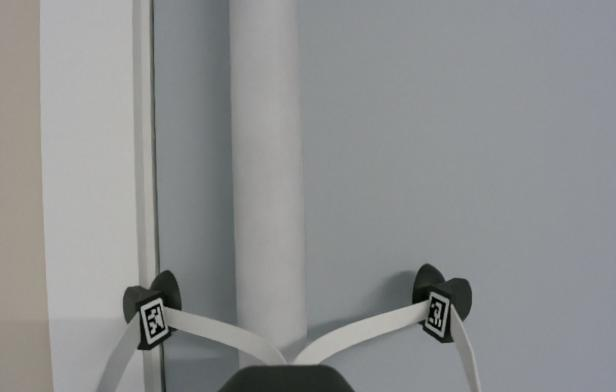

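Request:
move --blocking false --r1 '{"base":{"translate_m":0.006,"strafe_m":0.014},"pace":"slow"}' --cameras '[]'

Request:
wait --seconds 1.5 --cameras '[]'

Request:
move --blocking false --r1 '{"joints":{"gripper_m":-0.035}}' --cameras '[]'

Request:
wait --seconds 2.5 --cameras '["r1_wrist_camera"]'

Scene clock: 441.87 s.
move: r1 moving
r1.base_odometry: x=-2.475 y=+0.598 heading=+0.469
r1.turned_by_wheels: -0.001
r1.turned_by_imu: -0.001
r1.base_tilt: forward=-1.6 right=+1.2
r1.lidar_m: 0.38 0.46 0.65 1.75 1.89 2.59 3.36 3.26 3.04 1.91 0.64 0.46
r1.base_status: translate_m moving; strafe_m moving
r1.joint_positions: lift_m=+0.750 arm_m=+0.000 wrist_yaw_rad=+0.002 wrist_pitch_rad=+0.002 wrist_roll_rad=+0.000 gripper_m=+0.120
r1.joint_status: not commanded
r1.measured_speeds: translate_m=+0.011 strafe_m=+0.028 rotate_rad=-0.002 lift_m=+0.000 arm_m=+0.000 wrist_yaw_rad=+0.000 wrist_pitch_rad=+0.000 wrist_roll_rad=+0.000
r1.motor_effort: lift_m=+23(23) arm_m=+4(4) wheel_0=-6(6) wheel_1=+3(8) wheel_2=-3(4)
r1.servo_current: wrist_yaw_rad=39(65) wrist_pitch_rad=46(46) wrist_roll_rad=46(52) gripper_m=39(46)
r1.hand_pose: x=+0.4594 y=-0.0869 z=+0.9272 quat_wxyz=(+1.000, +0.000, +0.001, +0.001) (m; r1's base frame)
r1.wrist_depth_mm: 233 - 238 167 243 246 248 / 233 237 238 161 242 247 248 / 236 239 240 166 245 247 248 / 236 - 240 162 245 247 248 / 236 239 241 162 245 247 250 / 236 198 240 165 246 249 251 / 236 162 242 144 247 250 252
r2: as last shown
r2.base_tilt: forward=-0.7 right=+0.0
r2.lidar_m: 0.52 3.51 2.90 2.36 1.26 1.03 1.01 1.17 1.86 1.84 2.08 0.54
r2.motor_effort: lift_m=+17(17) arm_m=+4(5) wheel_0=-3(4) wheel_1=-3(3) wheel_2=-4(5)
r2.servo_current: wrist_yaw_rad=39(52) wrist_pitch_rad=39(46) wrist_roll_rad=52(59) gripper_m=46(59)
r2.wrist_depth_mm: - - - - - - - / - - - - 554 - - / - - - 585 544 - - / - - - 591 549 - - / - 325 309 298 289 276 267 / - 327 368 351 199 204 317 / 1921 418 1983 - - 1708 327
pictures: none
No camera images: "cameras" was empty.

Scene clock: 442.43 s.
earlier move: r1 done
r1.base_odometry: x=-2.475 y=+0.602 heading=+0.469
r1.turned_by_wheels: +0.000
r1.turned_by_imu: +0.000
r1.base_tilt: forward=-1.6 right=+1.3
r1.lidar_m: 0.38 0.46 0.65 1.77 1.90 2.59 3.35 3.24 3.06 1.91 0.68 0.47
r1.base_status: done
r1.joint_positions: lift_m=+0.750 arm_m=+0.000 wrist_yaw_rad=+0.000 wrist_pitch_rad=+0.002 wrist_roll_rad=+0.000 gripper_m=+0.120
r1.joint_status: not commanded
r1.measured_speeds: all 0
r1.motor_effort: lift_m=+23(23) arm_m=+4(4) wheel_0=-5(7) wheel_1=+4(8) wheel_2=-6(6)
r1.servo_current: wrist_yaw_rad=46(65) wrist_pitch_rad=39(46) wrist_roll_rad=52(65) gripper_m=39(46)
r1.hand_pose: x=+0.4593 y=-0.0873 z=+0.9272 quat_wxyz=(+1.000, +0.000, +0.001, +0.000) (m; r1's base frame)
r1.wrist_depth_mm: 232 - 237 163 243 246 248 / 232 237 238 160 243 247 247 / 233 237 237 170 244 246 249 / 233 - 238 163 245 248 250 / 235 238 240 163 246 248 250 / 234 194 240 163 245 248 251 / 235 160 241 146 246 249 253
r2.base_odometry: x=+0.155 y=+0.553 heading=-2.695
r2.turned_by_wheels: +0.000
r2.turned_by_imu: +0.000
r2.base_tilt: forward=-0.6 right=+0.1
r2.lidar_m: 0.52 3.52 2.91 2.38 1.26 1.02 1.02 1.18 1.84 1.84 2.06 0.51
r2.base_status: not commanded
r2.joint_positions: lift_m=+0.688 arm_m=+0.000 wrist_yaw_rad=+0.000 wrist_pitch_rad=+0.003 wrist_roll_rad=+0.002 gripper_m=+0.141
r2.joint_status: not commanded
r2.measured_speeds: all 0
r2.motor_effort: lift_m=+17(17) arm_m=+5(5) wheel_0=-3(4) wheel_1=-3(3) wheel_2=-4(5)
r2.servo_current: wrist_yaw_rad=52(59) wrist_pitch_rad=46(46) wrist_roll_rad=59(59) gripper_m=52(59)
r2.hand_pose: x=+0.4592 y=-0.0875 z=+0.8654 quat_wxyz=(+1.000, +0.001, +0.002, +0.000) (m; r2's base frame)
r2.wrist_depth_mm: - - - - - - - / - - - - 554 - - / - - - 585 544 - - / - - - 597 549 - - / - 327 310 298 287 274 266 / - 329 366 355 198 204 319 / 1921 418 1863 - - 1756 327
wait: 0.57 of 1.5 s (r1 has come to rest)
pictures: none
No camera images: "cameras" was empty.

Scene clock: 442.93 s.
move: r1 moving
r1.base_odometry: x=-2.475 y=+0.602 heading=+0.469
r1.turned_by_wheels: +0.000
r1.turned_by_imu: +0.000
r1.base_tilt: forward=-1.6 right=+1.3
r1.lidar_m: 0.38 0.47 0.67 1.74 1.89 2.59 3.37 3.24 3.05 1.88 0.66 0.46
r1.base_status: not commanded
r1.joint_positions: lift_m=+0.750 arm_m=+0.000 wrist_yaw_rad=+0.000 wrist_pitch_rad=+0.002 wrist_roll_rad=+0.000 gripper_m=+0.106
r1.joint_status: gripper_m moving
r1.measured_speeds: translate_m=+0.000 strafe_m=+0.000 rotate_rad=+0.001 lift_m=+0.000 arm_m=+0.000 wrist_yaw_rad=+0.000 wrist_pitch_rad=+0.000 wrist_roll_rad=+0.000
r1.motor_effort: lift_m=+23(23) arm_m=+4(4) wheel_0=-5(5) wheel_1=+4(4) wheel_2=-6(6)
r1.servo_current: wrist_yaw_rad=39(59) wrist_pitch_rad=33(52) wrist_roll_rad=72(72) gripper_m=85(85)
r1.hand_pose: x=+0.4593 y=-0.0873 z=+0.9272 quat_wxyz=(+1.000, +0.000, +0.001, +0.000) (m; r1's base frame)
r1.wrist_depth_mm: 233 - 236 160 243 245 247 / 231 236 238 162 242 246 246 / 233 238 238 168 244 246 249 / 234 - 240 162 244 246 249 / 235 - 239 162 246 246 249 / 235 195 240 162 212 248 250 / 236 160 241 137 246 248 251
r2: as last shown
r2.base_tilt: forward=-0.7 right=+0.0
r2.lidar_m: 0.51 3.52 2.89 2.36 1.27 1.02 1.02 1.17 1.85 1.85 2.07 0.55
r2.motor_effort: lift_m=+17(17) arm_m=+5(5) wheel_0=-4(4) wheel_1=-3(3) wheel_2=-4(5)
r2.servo_current: wrist_yaw_rad=46(52) wrist_pitch_rad=33(46) wrist_roll_rad=46(59) gripper_m=52(59)
r2.wrist_depth_mm: - - - - - - - / - - - - 554 - - / - - - 591 544 - - / - - - 591 544 - - / - 327 310 298 286 273 267 / - 327 366 351 199 203 317 / 1921 418 1921 - - 1708 329
pictures: none
No camera images: "cameras" was empty.

Scene clock: 444.70 s.
earlier move: r1 done
r1.base_odometry: x=-2.475 y=+0.602 heading=+0.470
r1.turned_by_wheels: +0.001
r1.turned_by_imu: +0.001
r1.base_tilt: forward=-1.6 right=+1.3
r1.lidar_m: 0.38 0.48 0.65 1.74 1.89 2.58 3.36 3.24 3.05 1.85 0.67 0.47
r1.base_status: not commanded
r1.joint_positions: lift_m=+0.750 arm_m=+0.000 wrist_yaw_rad=+0.000 wrist_pitch_rad=+0.002 wrist_roll_rad=+0.000 gripper_m=-0.034
r1.joint_status: all done
r1.measured_speeds: all 0
r1.motor_effort: lift_m=+23(23) arm_m=+0(4) wheel_0=+0(5) wheel_1=+2(4) wheel_2=-1(6)
r1.servo_current: wrist_yaw_rad=52(59) wrist_pitch_rad=46(52) wrist_roll_rad=33(72) gripper_m=65(195)
r1.hand_pose: x=+0.4593 y=-0.0874 z=+0.9272 quat_wxyz=(+1.000, +0.000, +0.001, +0.000) (m; r1's base frame)
r1.wrist_depth_mm: 232 - 237 160 242 244 246 / 232 236 237 160 243 245 248 / 232 236 237 165 244 246 248 / 234 - 240 160 243 247 248 / 234 - 240 160 243 245 248 / 235 - 240 163 244 248 249 / 235 139 240 160 244 248 250
r2.base_odometry: x=+0.155 y=+0.553 heading=-2.695
r2.turned_by_wheels: +0.000
r2.turned_by_imu: +0.000
r2.base_tilt: forward=-0.7 right=+0.0
r2.lidar_m: 0.53 3.52 2.89 2.37 1.26 1.02 1.03 1.16 1.83 1.83 2.06 0.55
r2.base_status: not commanded
r2.joint_positions: lift_m=+0.688 arm_m=+0.000 wrist_yaw_rad=+0.000 wrist_pitch_rad=+0.003 wrist_roll_rad=+0.002 gripper_m=+0.141
r2.joint_status: not commanded
r2.measured_speeds: all 0
r2.motor_effort: lift_m=+17(17) arm_m=+5(5) wheel_0=-4(4) wheel_1=-3(3) wheel_2=-5(5)
r2.servo_current: wrist_yaw_rad=46(52) wrist_pitch_rad=39(52) wrist_roll_rad=52(59) gripper_m=46(59)
r2.hand_pose: x=+0.4592 y=-0.0875 z=+0.8654 quat_wxyz=(+1.000, +0.001, +0.002, +0.000) (m; r2's base frame)
r2.wrist_depth_mm: - - - - - - - / - - - - 549 - - / - - - 585 544 - - / - - - 591 549 - - / - 327 310 298 287 274 266 / - 327 368 353 198 204 319 / 1983 415 1921 - - 1708 329
wait: 1.77 of 2.5 s (r1 has come to rest)
pictures: r1_wrist_camera
Images, in order (width x height): r1_wrist_camera 616x392.

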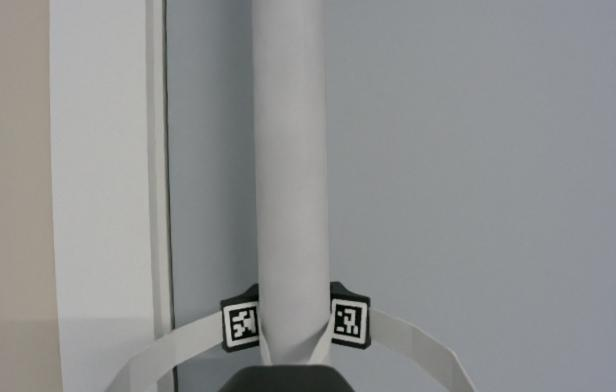

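Request:
move --blocking false --r1 '{"base":{"translate_m":-0.2,"strafe_m":-0.14},"joints":{"wrist_yaw_rad":0.55},"speeds":{"wrist_yaw_rad":0.22},"pace":"slow","contact_limits":{"translate_m":1.0}}' --cameras '[]'

Request:
wait --seconds 5 --cameras '["r1_head_camera"]'

Scene clock: 451.20 s.
move: r1 moving
r1.base_odometry: x=-2.481 y=+0.590 heading=+0.470
r1.turned_by_wheels: +0.000
r1.turned_by_imu: -0.001
r1.base_tilt: forward=-1.5 right=+1.3
r1.lidar_m: 0.38 0.46 0.67 1.78 1.93 2.58 3.35 3.21 3.03 1.93 0.67 0.48
r1.base_status: translate_m moving; strafe_m moving
r1.joint_positions: lift_m=+0.750 arm_m=+0.000 wrist_yaw_rad=+0.084 wrist_pitch_rad=+0.002 wrist_roll_rad=+0.000 gripper_m=-0.034
r1.joint_status: wrist_yaw_rad moving
r1.measured_speeds: translate_m=-0.042 strafe_m=-0.032 rotate_rad=-0.001 lift_m=+0.000 arm_m=+0.000 wrist_yaw_rad=+0.252 wrist_pitch_rad=+0.000 wrist_roll_rad=+0.000
r1.motor_effort: lift_m=+23(23) arm_m=-4(4) wheel_0=-7(7) wheel_1=-5(9) wheel_2=+7(7)
r1.servo_current: wrist_yaw_rad=91(117) wrist_pitch_rad=46(46) wrist_roll_rad=26(65) gripper_m=59(65)
r1.contact_limits: translate_m 1
r1.hand_pose: x=+0.4656 y=-0.0630 z=+0.9272 quat_wxyz=(+0.999, +0.000, +0.001, +0.042) (m; r1's base frame)
r1.wrist_depth_mm: 245 - 242 161 240 238 238 / 246 - 244 165 240 239 237 / 247 - 244 164 242 239 237 / 247 - 244 165 242 241 239 / 249 - 245 165 242 241 239 / 249 - 246 165 182 241 240 / 249 - 246 163 244 242 241
r2: as last shown
r2.base_tilt: forward=-0.7 right=+0.1
r2.lidar_m: 0.50 3.50 2.93 2.36 1.29 1.02 1.00 1.17 1.84 1.84 2.07 0.54
r2.motor_effort: lift_m=+17(17) arm_m=+5(5) wheel_0=-3(4) wheel_1=-3(3) wheel_2=-5(5)
r2.servo_current: wrist_yaw_rad=46(52) wrist_pitch_rad=46(46) wrist_roll_rad=59(59) gripper_m=46(59)
r2.wrist_depth_mm: - - - - - - - / - - - - 554 - - / - - - 585 544 - - / - - - 585 549 - - / - 325 310 298 287 273 265 / - 329 368 355 198 204 319 / 1921 418 1921 - - 1756 325
pictures: none
No camera images: "cameras" was empty.

Scene clock: 454.33 s.
earlier move: r1 off_target
r1.base_odometry: x=-2.590 y=+0.387 heading=+0.470
r1.turned_by_wheels: +0.000
r1.turned_by_imu: -0.150
r1.base_tilt: forward=-1.5 right=+1.3
r1.lidar_m: 0.41 0.61 0.79 1.58 1.92 2.38 - 3.02 3.12 2.82 1.09 0.57
r1.base_status: done
r1.joint_positions: lift_m=+0.750 arm_m=+0.000 wrist_yaw_rad=+0.528 wrist_pitch_rad=+0.002 wrist_roll_rad=+0.000 gripper_m=-0.034
r1.joint_status: wrist_yaw_rad off_target (ended at +0.528, target +0.550)
r1.measured_speeds: all 0
r1.on_its_own: wrist_yaw_rad is at rest, and its servo_current (117 mA) is outside its rest range (0 to 104 mA)
r1.motor_effort: lift_m=+23(23) arm_m=-5(5) wheel_0=-5(13) wheel_1=-8(15) wheel_2=+10(13)
r1.servo_current: wrist_yaw_rad=117(260) wrist_pitch_rad=46(52) wrist_roll_rad=52(65) gripper_m=65(65)
r1.contact_limits: translate_m 1
r1.hand_pose: x=+0.4642 y=+0.0698 z=+0.9272 quat_wxyz=(+0.965, +0.000, +0.001, +0.261) (m; r1's base frame)
r1.wrist_depth_mm: - - 251 163 235 226 220 / - - 251 163 235 226 221 / - - 251 168 234 228 221 / - - 252 163 235 228 221 / - - 253 169 235 228 223 / - - 251 165 183 229 224 / - - 164 163 236 226 224
r2.base_odometry: x=+0.155 y=+0.553 heading=-2.695
r2.turned_by_wheels: +0.000
r2.turned_by_imu: +0.000
r2.base_tilt: forward=-0.7 right=+0.1
r2.lidar_m: 0.51 3.54 2.92 2.36 1.24 1.02 1.03 1.15 1.85 1.84 2.08 0.55
r2.base_status: not commanded
r2.joint_positions: lift_m=+0.688 arm_m=+0.000 wrist_yaw_rad=+0.000 wrist_pitch_rad=+0.003 wrist_roll_rad=+0.002 gripper_m=+0.141
r2.joint_status: not commanded
r2.measured_speeds: all 0
r2.motor_effort: lift_m=+17(17) arm_m=+5(5) wheel_0=-3(4) wheel_1=-3(3) wheel_2=-5(5)
r2.servo_current: wrist_yaw_rad=33(59) wrist_pitch_rad=39(52) wrist_roll_rad=46(59) gripper_m=52(59)
r2.hand_pose: x=+0.4592 y=-0.0875 z=+0.8654 quat_wxyz=(+1.000, +0.001, +0.002, +0.000) (m; r2's base frame)
r2.wrist_depth_mm: - - - - - - - / - - - - 549 - - / - - - 585 539 - - / - - - 597 544 - - / - 325 309 297 287 273 267 / - 327 368 353 198 203 319 / 1921 418 1983 - - 1708 325
wait: 3.13 of 5 s (r1 has come to rest)
pictures: r1_head_camera
Images, in order (width x height): r1_head_camera 420x560.

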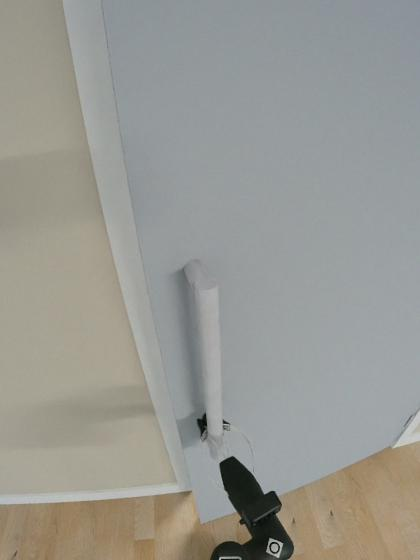

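Request:
move --blocking false --r1 '{"base":{"translate_m":-0.16,"strafe_m":-0.142},"joints":{"wrist_yaw_rad":0.65},"speeds":{"wrist_yaw_rad":0.06},"pace":"slow","contact_limits":{"translate_m":1.0}}' --cameras '[]'

Request:
wait --seconds 5 --cameras '["r1_head_camera"]'

Scene clock: 482.37 s.
move: r1 moving
r1.base_odometry: x=-2.595 y=+0.375 heading=+0.470
r1.turned_by_wheels: +0.000
r1.turned_by_imu: -0.012
r1.base_tilt: forward=-1.5 right=+1.3
r1.lidar_m: 0.37 0.47 0.80 1.58 1.91 2.37 - 3.04 3.13 2.82 1.13 0.59
r1.base_status: translate_m moving; strafe_m moving
r1.joint_positions: lift_m=+0.750 arm_m=+0.000 wrist_yaw_rad=+0.554 wrist_pitch_rad=+0.002 wrist_roll_rad=+0.000 gripper_m=-0.034
r1.joint_status: wrist_yaw_rad moving
r1.measured_speeds: translate_m=-0.038 strafe_m=-0.034 rotate_rad=-0.001 lift_m=+0.000 arm_m=+0.000 wrist_yaw_rad=+0.067 wrist_pitch_rad=+0.000 wrist_roll_rad=+0.000
r1.motor_effort: lift_m=+23(23) arm_m=-5(5) wheel_0=-5(6) wheel_1=-11(14) wheel_2=+14(14)
r1.servo_current: wrist_yaw_rad=143(156) wrist_pitch_rad=46(46) wrist_roll_rad=46(59) gripper_m=59(65)
r1.contact_limits: translate_m 1
r1.hand_pose: x=+0.4623 y=+0.0775 z=+0.9272 quat_wxyz=(+0.962, +0.000, +0.001, +0.274) (m; r1's base frame)
r1.wrist_depth_mm: - - 250 162 234 227 220 / - - 251 163 235 226 221 / - - 252 168 234 227 222 / - - 251 163 236 228 222 / - - 252 169 236 229 222 / - - 251 165 182 229 223 / - - 164 163 236 225 223
r2: as last shown
r2.lidar_m: 0.50 3.50 2.90 2.38 1.28 1.01 1.03 1.18 1.85 1.84 2.06 0.53
r2.motor_effort: lift_m=+17(17) arm_m=+4(5) wheel_0=-3(4) wheel_1=-3(3) wheel_2=-4(5)
r2.servo_current: wrist_yaw_rad=46(52) wrist_pitch_rad=46(46) wrist_roll_rad=52(52) gripper_m=52(59)
r2.wrist_depth_mm: - - - - - - - / - - - - 554 - - / - - - 580 544 - - / - - - 591 544 - - / - 325 310 298 287 273 266 / - 327 368 351 198 204 319 / 1921 415 1921 - - 1808 327
pictures: none
No camera images: "cameras" was empty.

Scene clock: 485.23 s.
earlier move: r1 done
r1.base_odometry: x=-2.668 y=+0.188 heading=+0.470
r1.turned_by_wheels: +0.001
r1.turned_by_imu: -0.012
r1.base_tilt: forward=-1.6 right=+1.3
r1.lidar_m: 0.39 0.45 0.99 1.95 2.02 2.47 - 2.83 3.04 2.71 1.42 0.67
r1.base_status: done
r1.joint_positions: lift_m=+0.750 arm_m=+0.000 wrist_yaw_rad=+0.648 wrist_pitch_rad=+0.002 wrist_roll_rad=+0.000 gripper_m=-0.034
r1.joint_status: all done
r1.measured_speeds: all 0
r1.motor_effort: lift_m=+23(23) arm_m=-5(5) wheel_0=+2(6) wheel_1=-8(17) wheel_2=+11(16)
r1.servo_current: wrist_yaw_rad=46(156) wrist_pitch_rad=46(52) wrist_roll_rad=46(65) gripper_m=65(72)
r1.contact_limits: translate_m 1
r1.hand_pose: x=+0.4538 y=+0.1043 z=+0.9272 quat_wxyz=(+0.948, +0.000, +0.001, +0.318) (m; r1's base frame)
r1.wrist_depth_mm: - - 247 163 236 232 226 / - - 248 163 237 232 228 / - - 249 164 238 232 228 / - - 249 164 239 234 228 / - - 249 165 238 232 229 / - - 185 165 237 234 229 / - 135 249 163 237 232 229
r2.base_odometry: x=+0.155 y=+0.553 heading=-2.695
r2.turned_by_wheels: +0.000
r2.turned_by_imu: +0.000
r2.base_tilt: forward=-0.7 right=+0.0
r2.lidar_m: 0.53 3.50 2.91 2.36 1.26 1.04 1.04 1.17 1.84 1.82 2.06 0.55
r2.base_status: not commanded
r2.joint_positions: lift_m=+0.688 arm_m=+0.000 wrist_yaw_rad=+0.000 wrist_pitch_rad=+0.003 wrist_roll_rad=+0.002 gripper_m=+0.141
r2.joint_status: not commanded
r2.measured_speeds: all 0
r2.motor_effort: lift_m=+17(17) arm_m=+5(5) wheel_0=-3(4) wheel_1=-3(3) wheel_2=-4(5)
r2.servo_current: wrist_yaw_rad=46(59) wrist_pitch_rad=46(52) wrist_roll_rad=59(65) gripper_m=52(59)
r2.hand_pose: x=+0.4592 y=-0.0875 z=+0.8654 quat_wxyz=(+1.000, +0.001, +0.002, +0.000) (m; r2's base frame)
r2.wrist_depth_mm: - - - - - - - / - - - - 549 - - / - - - 585 544 - - / - - - 591 539 - - / - 325 310 297 289 273 267 / - 325 368 355 198 204 319 / 1983 415 1921 - - 1756 329
wait: 2.87 of 5 s (r1 has come to rest)
pictures: r1_head_camera
Images, in order (width x height): r1_head_camera 420x560.

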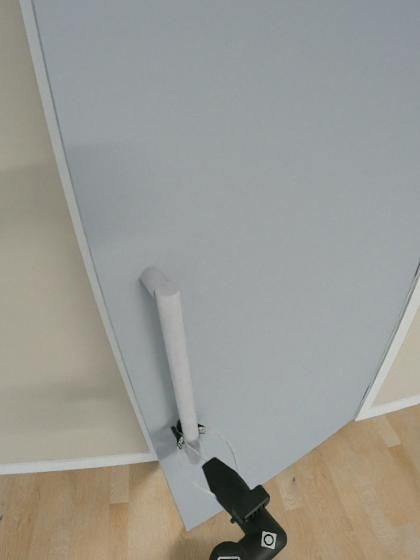

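Geometry model works (δ now −.174). Continue.

Request:
move --blocking false --r1 '{"base":{"translate_m":-0.102,"strafe_m":-0.27},"joints":{"wrist_yaw_rad":0.96},"speeds":{"wrist_yaw_rad":0.1},"pace":"slow","contact_limits":{"translate_m":1.0}}' --cameras '[]'

Request:
wait --seconds 5 --cameras '["r1_head_camera"]'

Scene clock: 490.33 s.
move: r1 moving
r1.base_odometry: x=-2.666 y=+0.176 heading=+0.471
r1.turned_by_wheels: +0.000
r1.turned_by_imu: +0.000
r1.base_tilt: forward=-1.5 right=+1.3
r1.lidar_m: 0.39 0.43 1.01 1.93 2.02 2.45 - 2.83 3.03 2.70 1.45 0.67
r1.base_status: translate_m moving; strafe_m moving
r1.joint_positions: lift_m=+0.750 arm_m=+0.000 wrist_yaw_rad=+0.691 wrist_pitch_rad=+0.002 wrist_roll_rad=+0.000 gripper_m=-0.034
r1.joint_status: wrist_yaw_rad moving
r1.measured_speeds: translate_m=-0.018 strafe_m=-0.046 rotate_rad=-0.001 lift_m=+0.000 arm_m=+0.000 wrist_yaw_rad=+0.100 wrist_pitch_rad=+0.000 wrist_roll_rad=+0.000
r1.motor_effort: lift_m=+23(23) arm_m=-5(5) wheel_0=+6(6) wheel_1=-11(13) wheel_2=+12(14)
r1.servo_current: wrist_yaw_rad=65(72) wrist_pitch_rad=46(46) wrist_roll_rad=59(59) gripper_m=59(65)
r1.contact_limits: translate_m 1
r1.hand_pose: x=+0.4490 y=+0.1165 z=+0.9272 quat_wxyz=(+0.941, +0.000, +0.001, +0.339) (m; r1's base frame)
r1.wrist_depth_mm: - - 249 163 236 229 224 / - - 249 163 236 229 224 / - - 249 164 237 231 225 / - - 250 164 237 232 226 / - - 251 165 238 230 226 / - - 186 165 236 233 226 / - - 250 163 237 229 227
r2: as last shown
r2.lidar_m: 0.50 3.52 2.91 2.35 1.26 1.01 1.01 1.17 1.85 1.84 2.06 0.54
r2.servo_current: wrist_yaw_rad=52(59) wrist_pitch_rad=39(52) wrist_roll_rad=46(59) gripper_m=46(59)
r2.wrist_depth_mm: - - - - - - - / - - - - 559 - - / - - - 591 549 - - / - - - 591 544 - - / - 327 310 298 286 273 266 / - 327 368 353 198 204 319 / 1863 418 1921 - - 1708 329
pictures: none
No camera images: "cameras" was empty.

Scene clock: 495.27 s.
earlier move: r1 done
r1.base_odometry: x=-2.636 y=-0.098 heading=+0.472
r1.turned_by_wheels: +0.002
r1.turned_by_imu: +0.213
r1.base_tilt: forward=-1.6 right=+1.2
r1.lidar_m: 0.45 0.39 1.29 2.26 2.37 3.34 2.71 3.39 2.54 2.47 1.22 0.61
r1.base_status: done
r1.joint_positions: lift_m=+0.750 arm_m=+0.000 wrist_yaw_rad=+0.976 wrist_pitch_rad=+0.002 wrist_roll_rad=+0.000 gripper_m=-0.034
r1.joint_status: all done
r1.measured_speeds: all 0
r1.motor_effort: lift_m=+23(23) arm_m=-4(5) wheel_0=+18(30) wheel_1=-1(14) wheel_2=+10(17)
r1.servo_current: wrist_yaw_rad=91(130) wrist_pitch_rad=33(59) wrist_roll_rad=65(72) gripper_m=65(72)
r1.contact_limits: translate_m 1
r1.hand_pose: x=+0.4049 y=+0.1898 z=+0.9272 quat_wxyz=(+0.883, +0.000, +0.001, +0.469) (m; r1's base frame)
r1.wrist_depth_mm: - - - 167 216 196 180 / - - - 231 217 195 181 / - - - 174 218 198 181 / - - - 172 220 196 182 / - - - 171 220 198 183 / - - 181 169 214 198 183 / - 151 183 166 211 195 184
r2.base_odometry: x=+0.155 y=+0.553 heading=-2.695
r2.turned_by_wheels: +0.000
r2.turned_by_imu: +0.001
r2.base_tilt: forward=-0.7 right=+0.1
r2.lidar_m: 0.53 3.51 2.92 2.35 1.26 1.03 1.02 1.14 1.85 1.82 2.08 0.54
r2.base_status: not commanded
r2.joint_positions: lift_m=+0.688 arm_m=+0.000 wrist_yaw_rad=+0.000 wrist_pitch_rad=+0.003 wrist_roll_rad=+0.002 gripper_m=+0.141
r2.joint_status: not commanded
r2.measured_speeds: all 0
r2.motor_effort: lift_m=+17(17) arm_m=+4(5) wheel_0=-3(4) wheel_1=-3(3) wheel_2=-4(5)
r2.servo_current: wrist_yaw_rad=33(59) wrist_pitch_rad=39(52) wrist_roll_rad=52(72) gripper_m=46(65)
r2.hand_pose: x=+0.4592 y=-0.0875 z=+0.8654 quat_wxyz=(+1.000, +0.001, +0.002, +0.000) (m; r2's base frame)
r2.wrist_depth_mm: - - - - - - - / - - - - 549 - - / - - - 585 544 - - / - - - 591 544 - - / - 327 310 298 287 273 267 / - 329 368 353 199 204 319 / 1921 415 1921 - - 1661 325
wait: 4.93 of 5 s (r1 has come to rest)
pictures: r1_head_camera
Images, in order (width x height): r1_head_camera 420x560.

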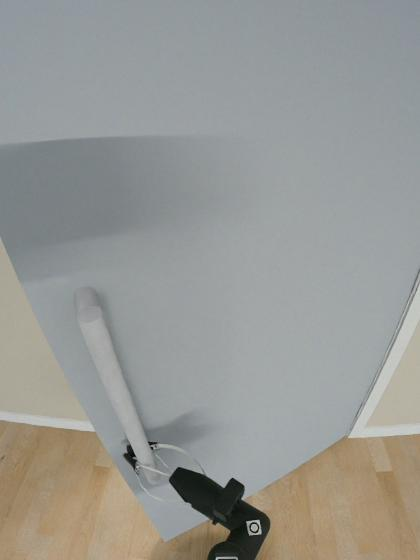

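Request:
move --blocking false --r1 '{"base":{"translate_m":-0.155,"strafe_m":-0.266},"joints":{"wrist_yaw_rad":1.1},"speeds":{"wrist_yaw_rad":0.05},"pace":"slow","contact_limits":{"translate_m":1.0}}' --cameras '[]'

Request:
wait --seconds 5 --cameras '["r1_head_camera"]'

Scene clock: 511.30 s.
move: r1 moving
r1.base_odometry: x=-2.636 y=-0.111 heading=+0.474
r1.turned_by_wheels: +0.002
r1.turned_by_imu: +0.022
r1.base_tilt: forward=-1.6 right=+1.2
r1.lidar_m: 0.45 0.37 1.32 2.27 2.38 3.42 2.74 3.34 2.54 2.47 1.19 0.62
r1.base_status: translate_m moving; strafe_m moving
r1.joint_positions: lift_m=+0.750 arm_m=+0.000 wrist_yaw_rad=+0.991 wrist_pitch_rad=+0.002 wrist_roll_rad=+0.000 gripper_m=-0.034
r1.joint_status: wrist_yaw_rad moving
r1.measured_speeds: translate_m=-0.026 strafe_m=-0.041 rotate_rad=-0.002 lift_m=+0.000 arm_m=+0.000 wrist_yaw_rad=+0.048 wrist_pitch_rad=+0.000 wrist_roll_rad=+0.000
r1.motor_effort: lift_m=+23(23) arm_m=-3(4) wheel_0=+19(23) wheel_1=-7(12) wheel_2=+17(17)
r1.servo_current: wrist_yaw_rad=78(111) wrist_pitch_rad=33(46) wrist_roll_rad=39(65) gripper_m=52(65)
r1.contact_limits: translate_m 1
r1.hand_pose: x=+0.4020 y=+0.1934 z=+0.9272 quat_wxyz=(+0.880, +0.000, +0.001, +0.476) (m; r1's base frame)
r1.wrist_depth_mm: - - - 173 216 193 178 / - - - 171 217 193 179 / - - - 170 218 198 180 / - - - 169 220 196 181 / - - - 168 220 196 181 / - - 184 168 213 196 182 / - 148 1921 165 215 191 182
r2: as last shown
r2.turned_by_imu: +0.000
r2.lidar_m: 0.52 3.51 2.90 2.34 1.24 1.04 1.03 1.17 1.86 1.86 2.06 0.53
r2.motor_effort: lift_m=+17(17) arm_m=+5(5) wheel_0=-4(4) wheel_1=-3(3) wheel_2=-5(5)
r2.servo_current: wrist_yaw_rad=52(52) wrist_pitch_rad=46(46) wrist_roll_rad=46(65) gripper_m=52(59)
r2.wrist_depth_mm: - - - - - - - / - - - - 554 - - / - - - 597 544 - - / - - - 591 544 - - / - 325 309 297 287 274 266 / - 329 368 353 198 204 320 / 1921 418 1921 - - 1708 327
pictures: none
No camera images: "cameras" was empty.

Scene clock: 515.23 s.
earlier move: r1 done
r1.base_odometry: x=-2.652 y=-0.405 heading=+0.474
r1.turned_by_wheels: -0.001
r1.turned_by_imu: +0.581
r1.base_tilt: forward=-1.6 right=+1.2
r1.lidar_m: 0.37 0.37 2.49 2.67 4.00 2.79 2.94 2.25 2.15 0.99 0.58 0.41
r1.base_status: done
r1.joint_positions: lift_m=+0.750 arm_m=+0.000 wrist_yaw_rad=+1.106 wrist_pitch_rad=+0.002 wrist_roll_rad=+0.000 gripper_m=-0.034
r1.joint_status: all done
r1.measured_speeds: all 0
r1.motor_effort: lift_m=+23(23) arm_m=-3(4) wheel_0=+14(24) wheel_1=-8(12) wheel_2=+12(17)
r1.servo_current: wrist_yaw_rad=33(111) wrist_pitch_rad=39(59) wrist_roll_rad=52(65) gripper_m=59(65)
r1.contact_limits: translate_m 1
r1.hand_pose: x=+0.3784 y=+0.2185 z=+0.9272 quat_wxyz=(+0.851, -0.001, +0.001, +0.525) (m; r1's base frame)
r1.wrist_depth_mm: - - - 166 211 164 - / - - - 166 213 159 138 / - - - 166 216 161 139 / - - - 166 216 167 - / - - - 165 220 163 - / - - - 168 192 169 - / - - 183 164 203 134 -
r2.base_odometry: x=+0.155 y=+0.553 heading=-2.695
r2.turned_by_wheels: +0.000
r2.turned_by_imu: +0.001
r2.base_tilt: forward=-0.7 right=+0.1
r2.lidar_m: 0.52 3.51 2.89 2.35 1.27 1.02 1.02 1.16 1.81 1.84 2.07 0.55
r2.base_status: not commanded
r2.joint_positions: lift_m=+0.688 arm_m=+0.000 wrist_yaw_rad=+0.000 wrist_pitch_rad=+0.003 wrist_roll_rad=+0.002 gripper_m=+0.141
r2.joint_status: not commanded
r2.measured_speeds: all 0
r2.motor_effort: lift_m=+17(17) arm_m=+5(5) wheel_0=-3(4) wheel_1=-3(3) wheel_2=-4(5)
r2.servo_current: wrist_yaw_rad=33(65) wrist_pitch_rad=39(46) wrist_roll_rad=39(65) gripper_m=46(59)
r2.hand_pose: x=+0.4592 y=-0.0875 z=+0.8654 quat_wxyz=(+1.000, +0.001, +0.002, +0.000) (m; r2's base frame)
r2.wrist_depth_mm: - - - - - - - / - - - - 549 - - / - - - 585 539 - - / - - - 591 544 - - / - 327 309 298 286 274 266 / - 327 366 353 198 204 319 / 1921 415 1983 - - 1808 327
wait: 3.93 of 5 s (r1 has come to rest)
pictures: r1_head_camera
Images, in order (width x height): r1_head_camera 420x560.

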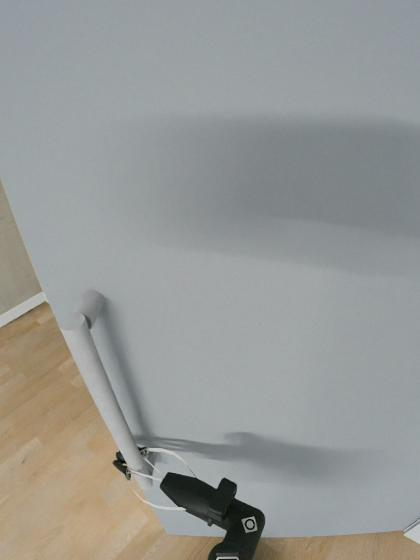

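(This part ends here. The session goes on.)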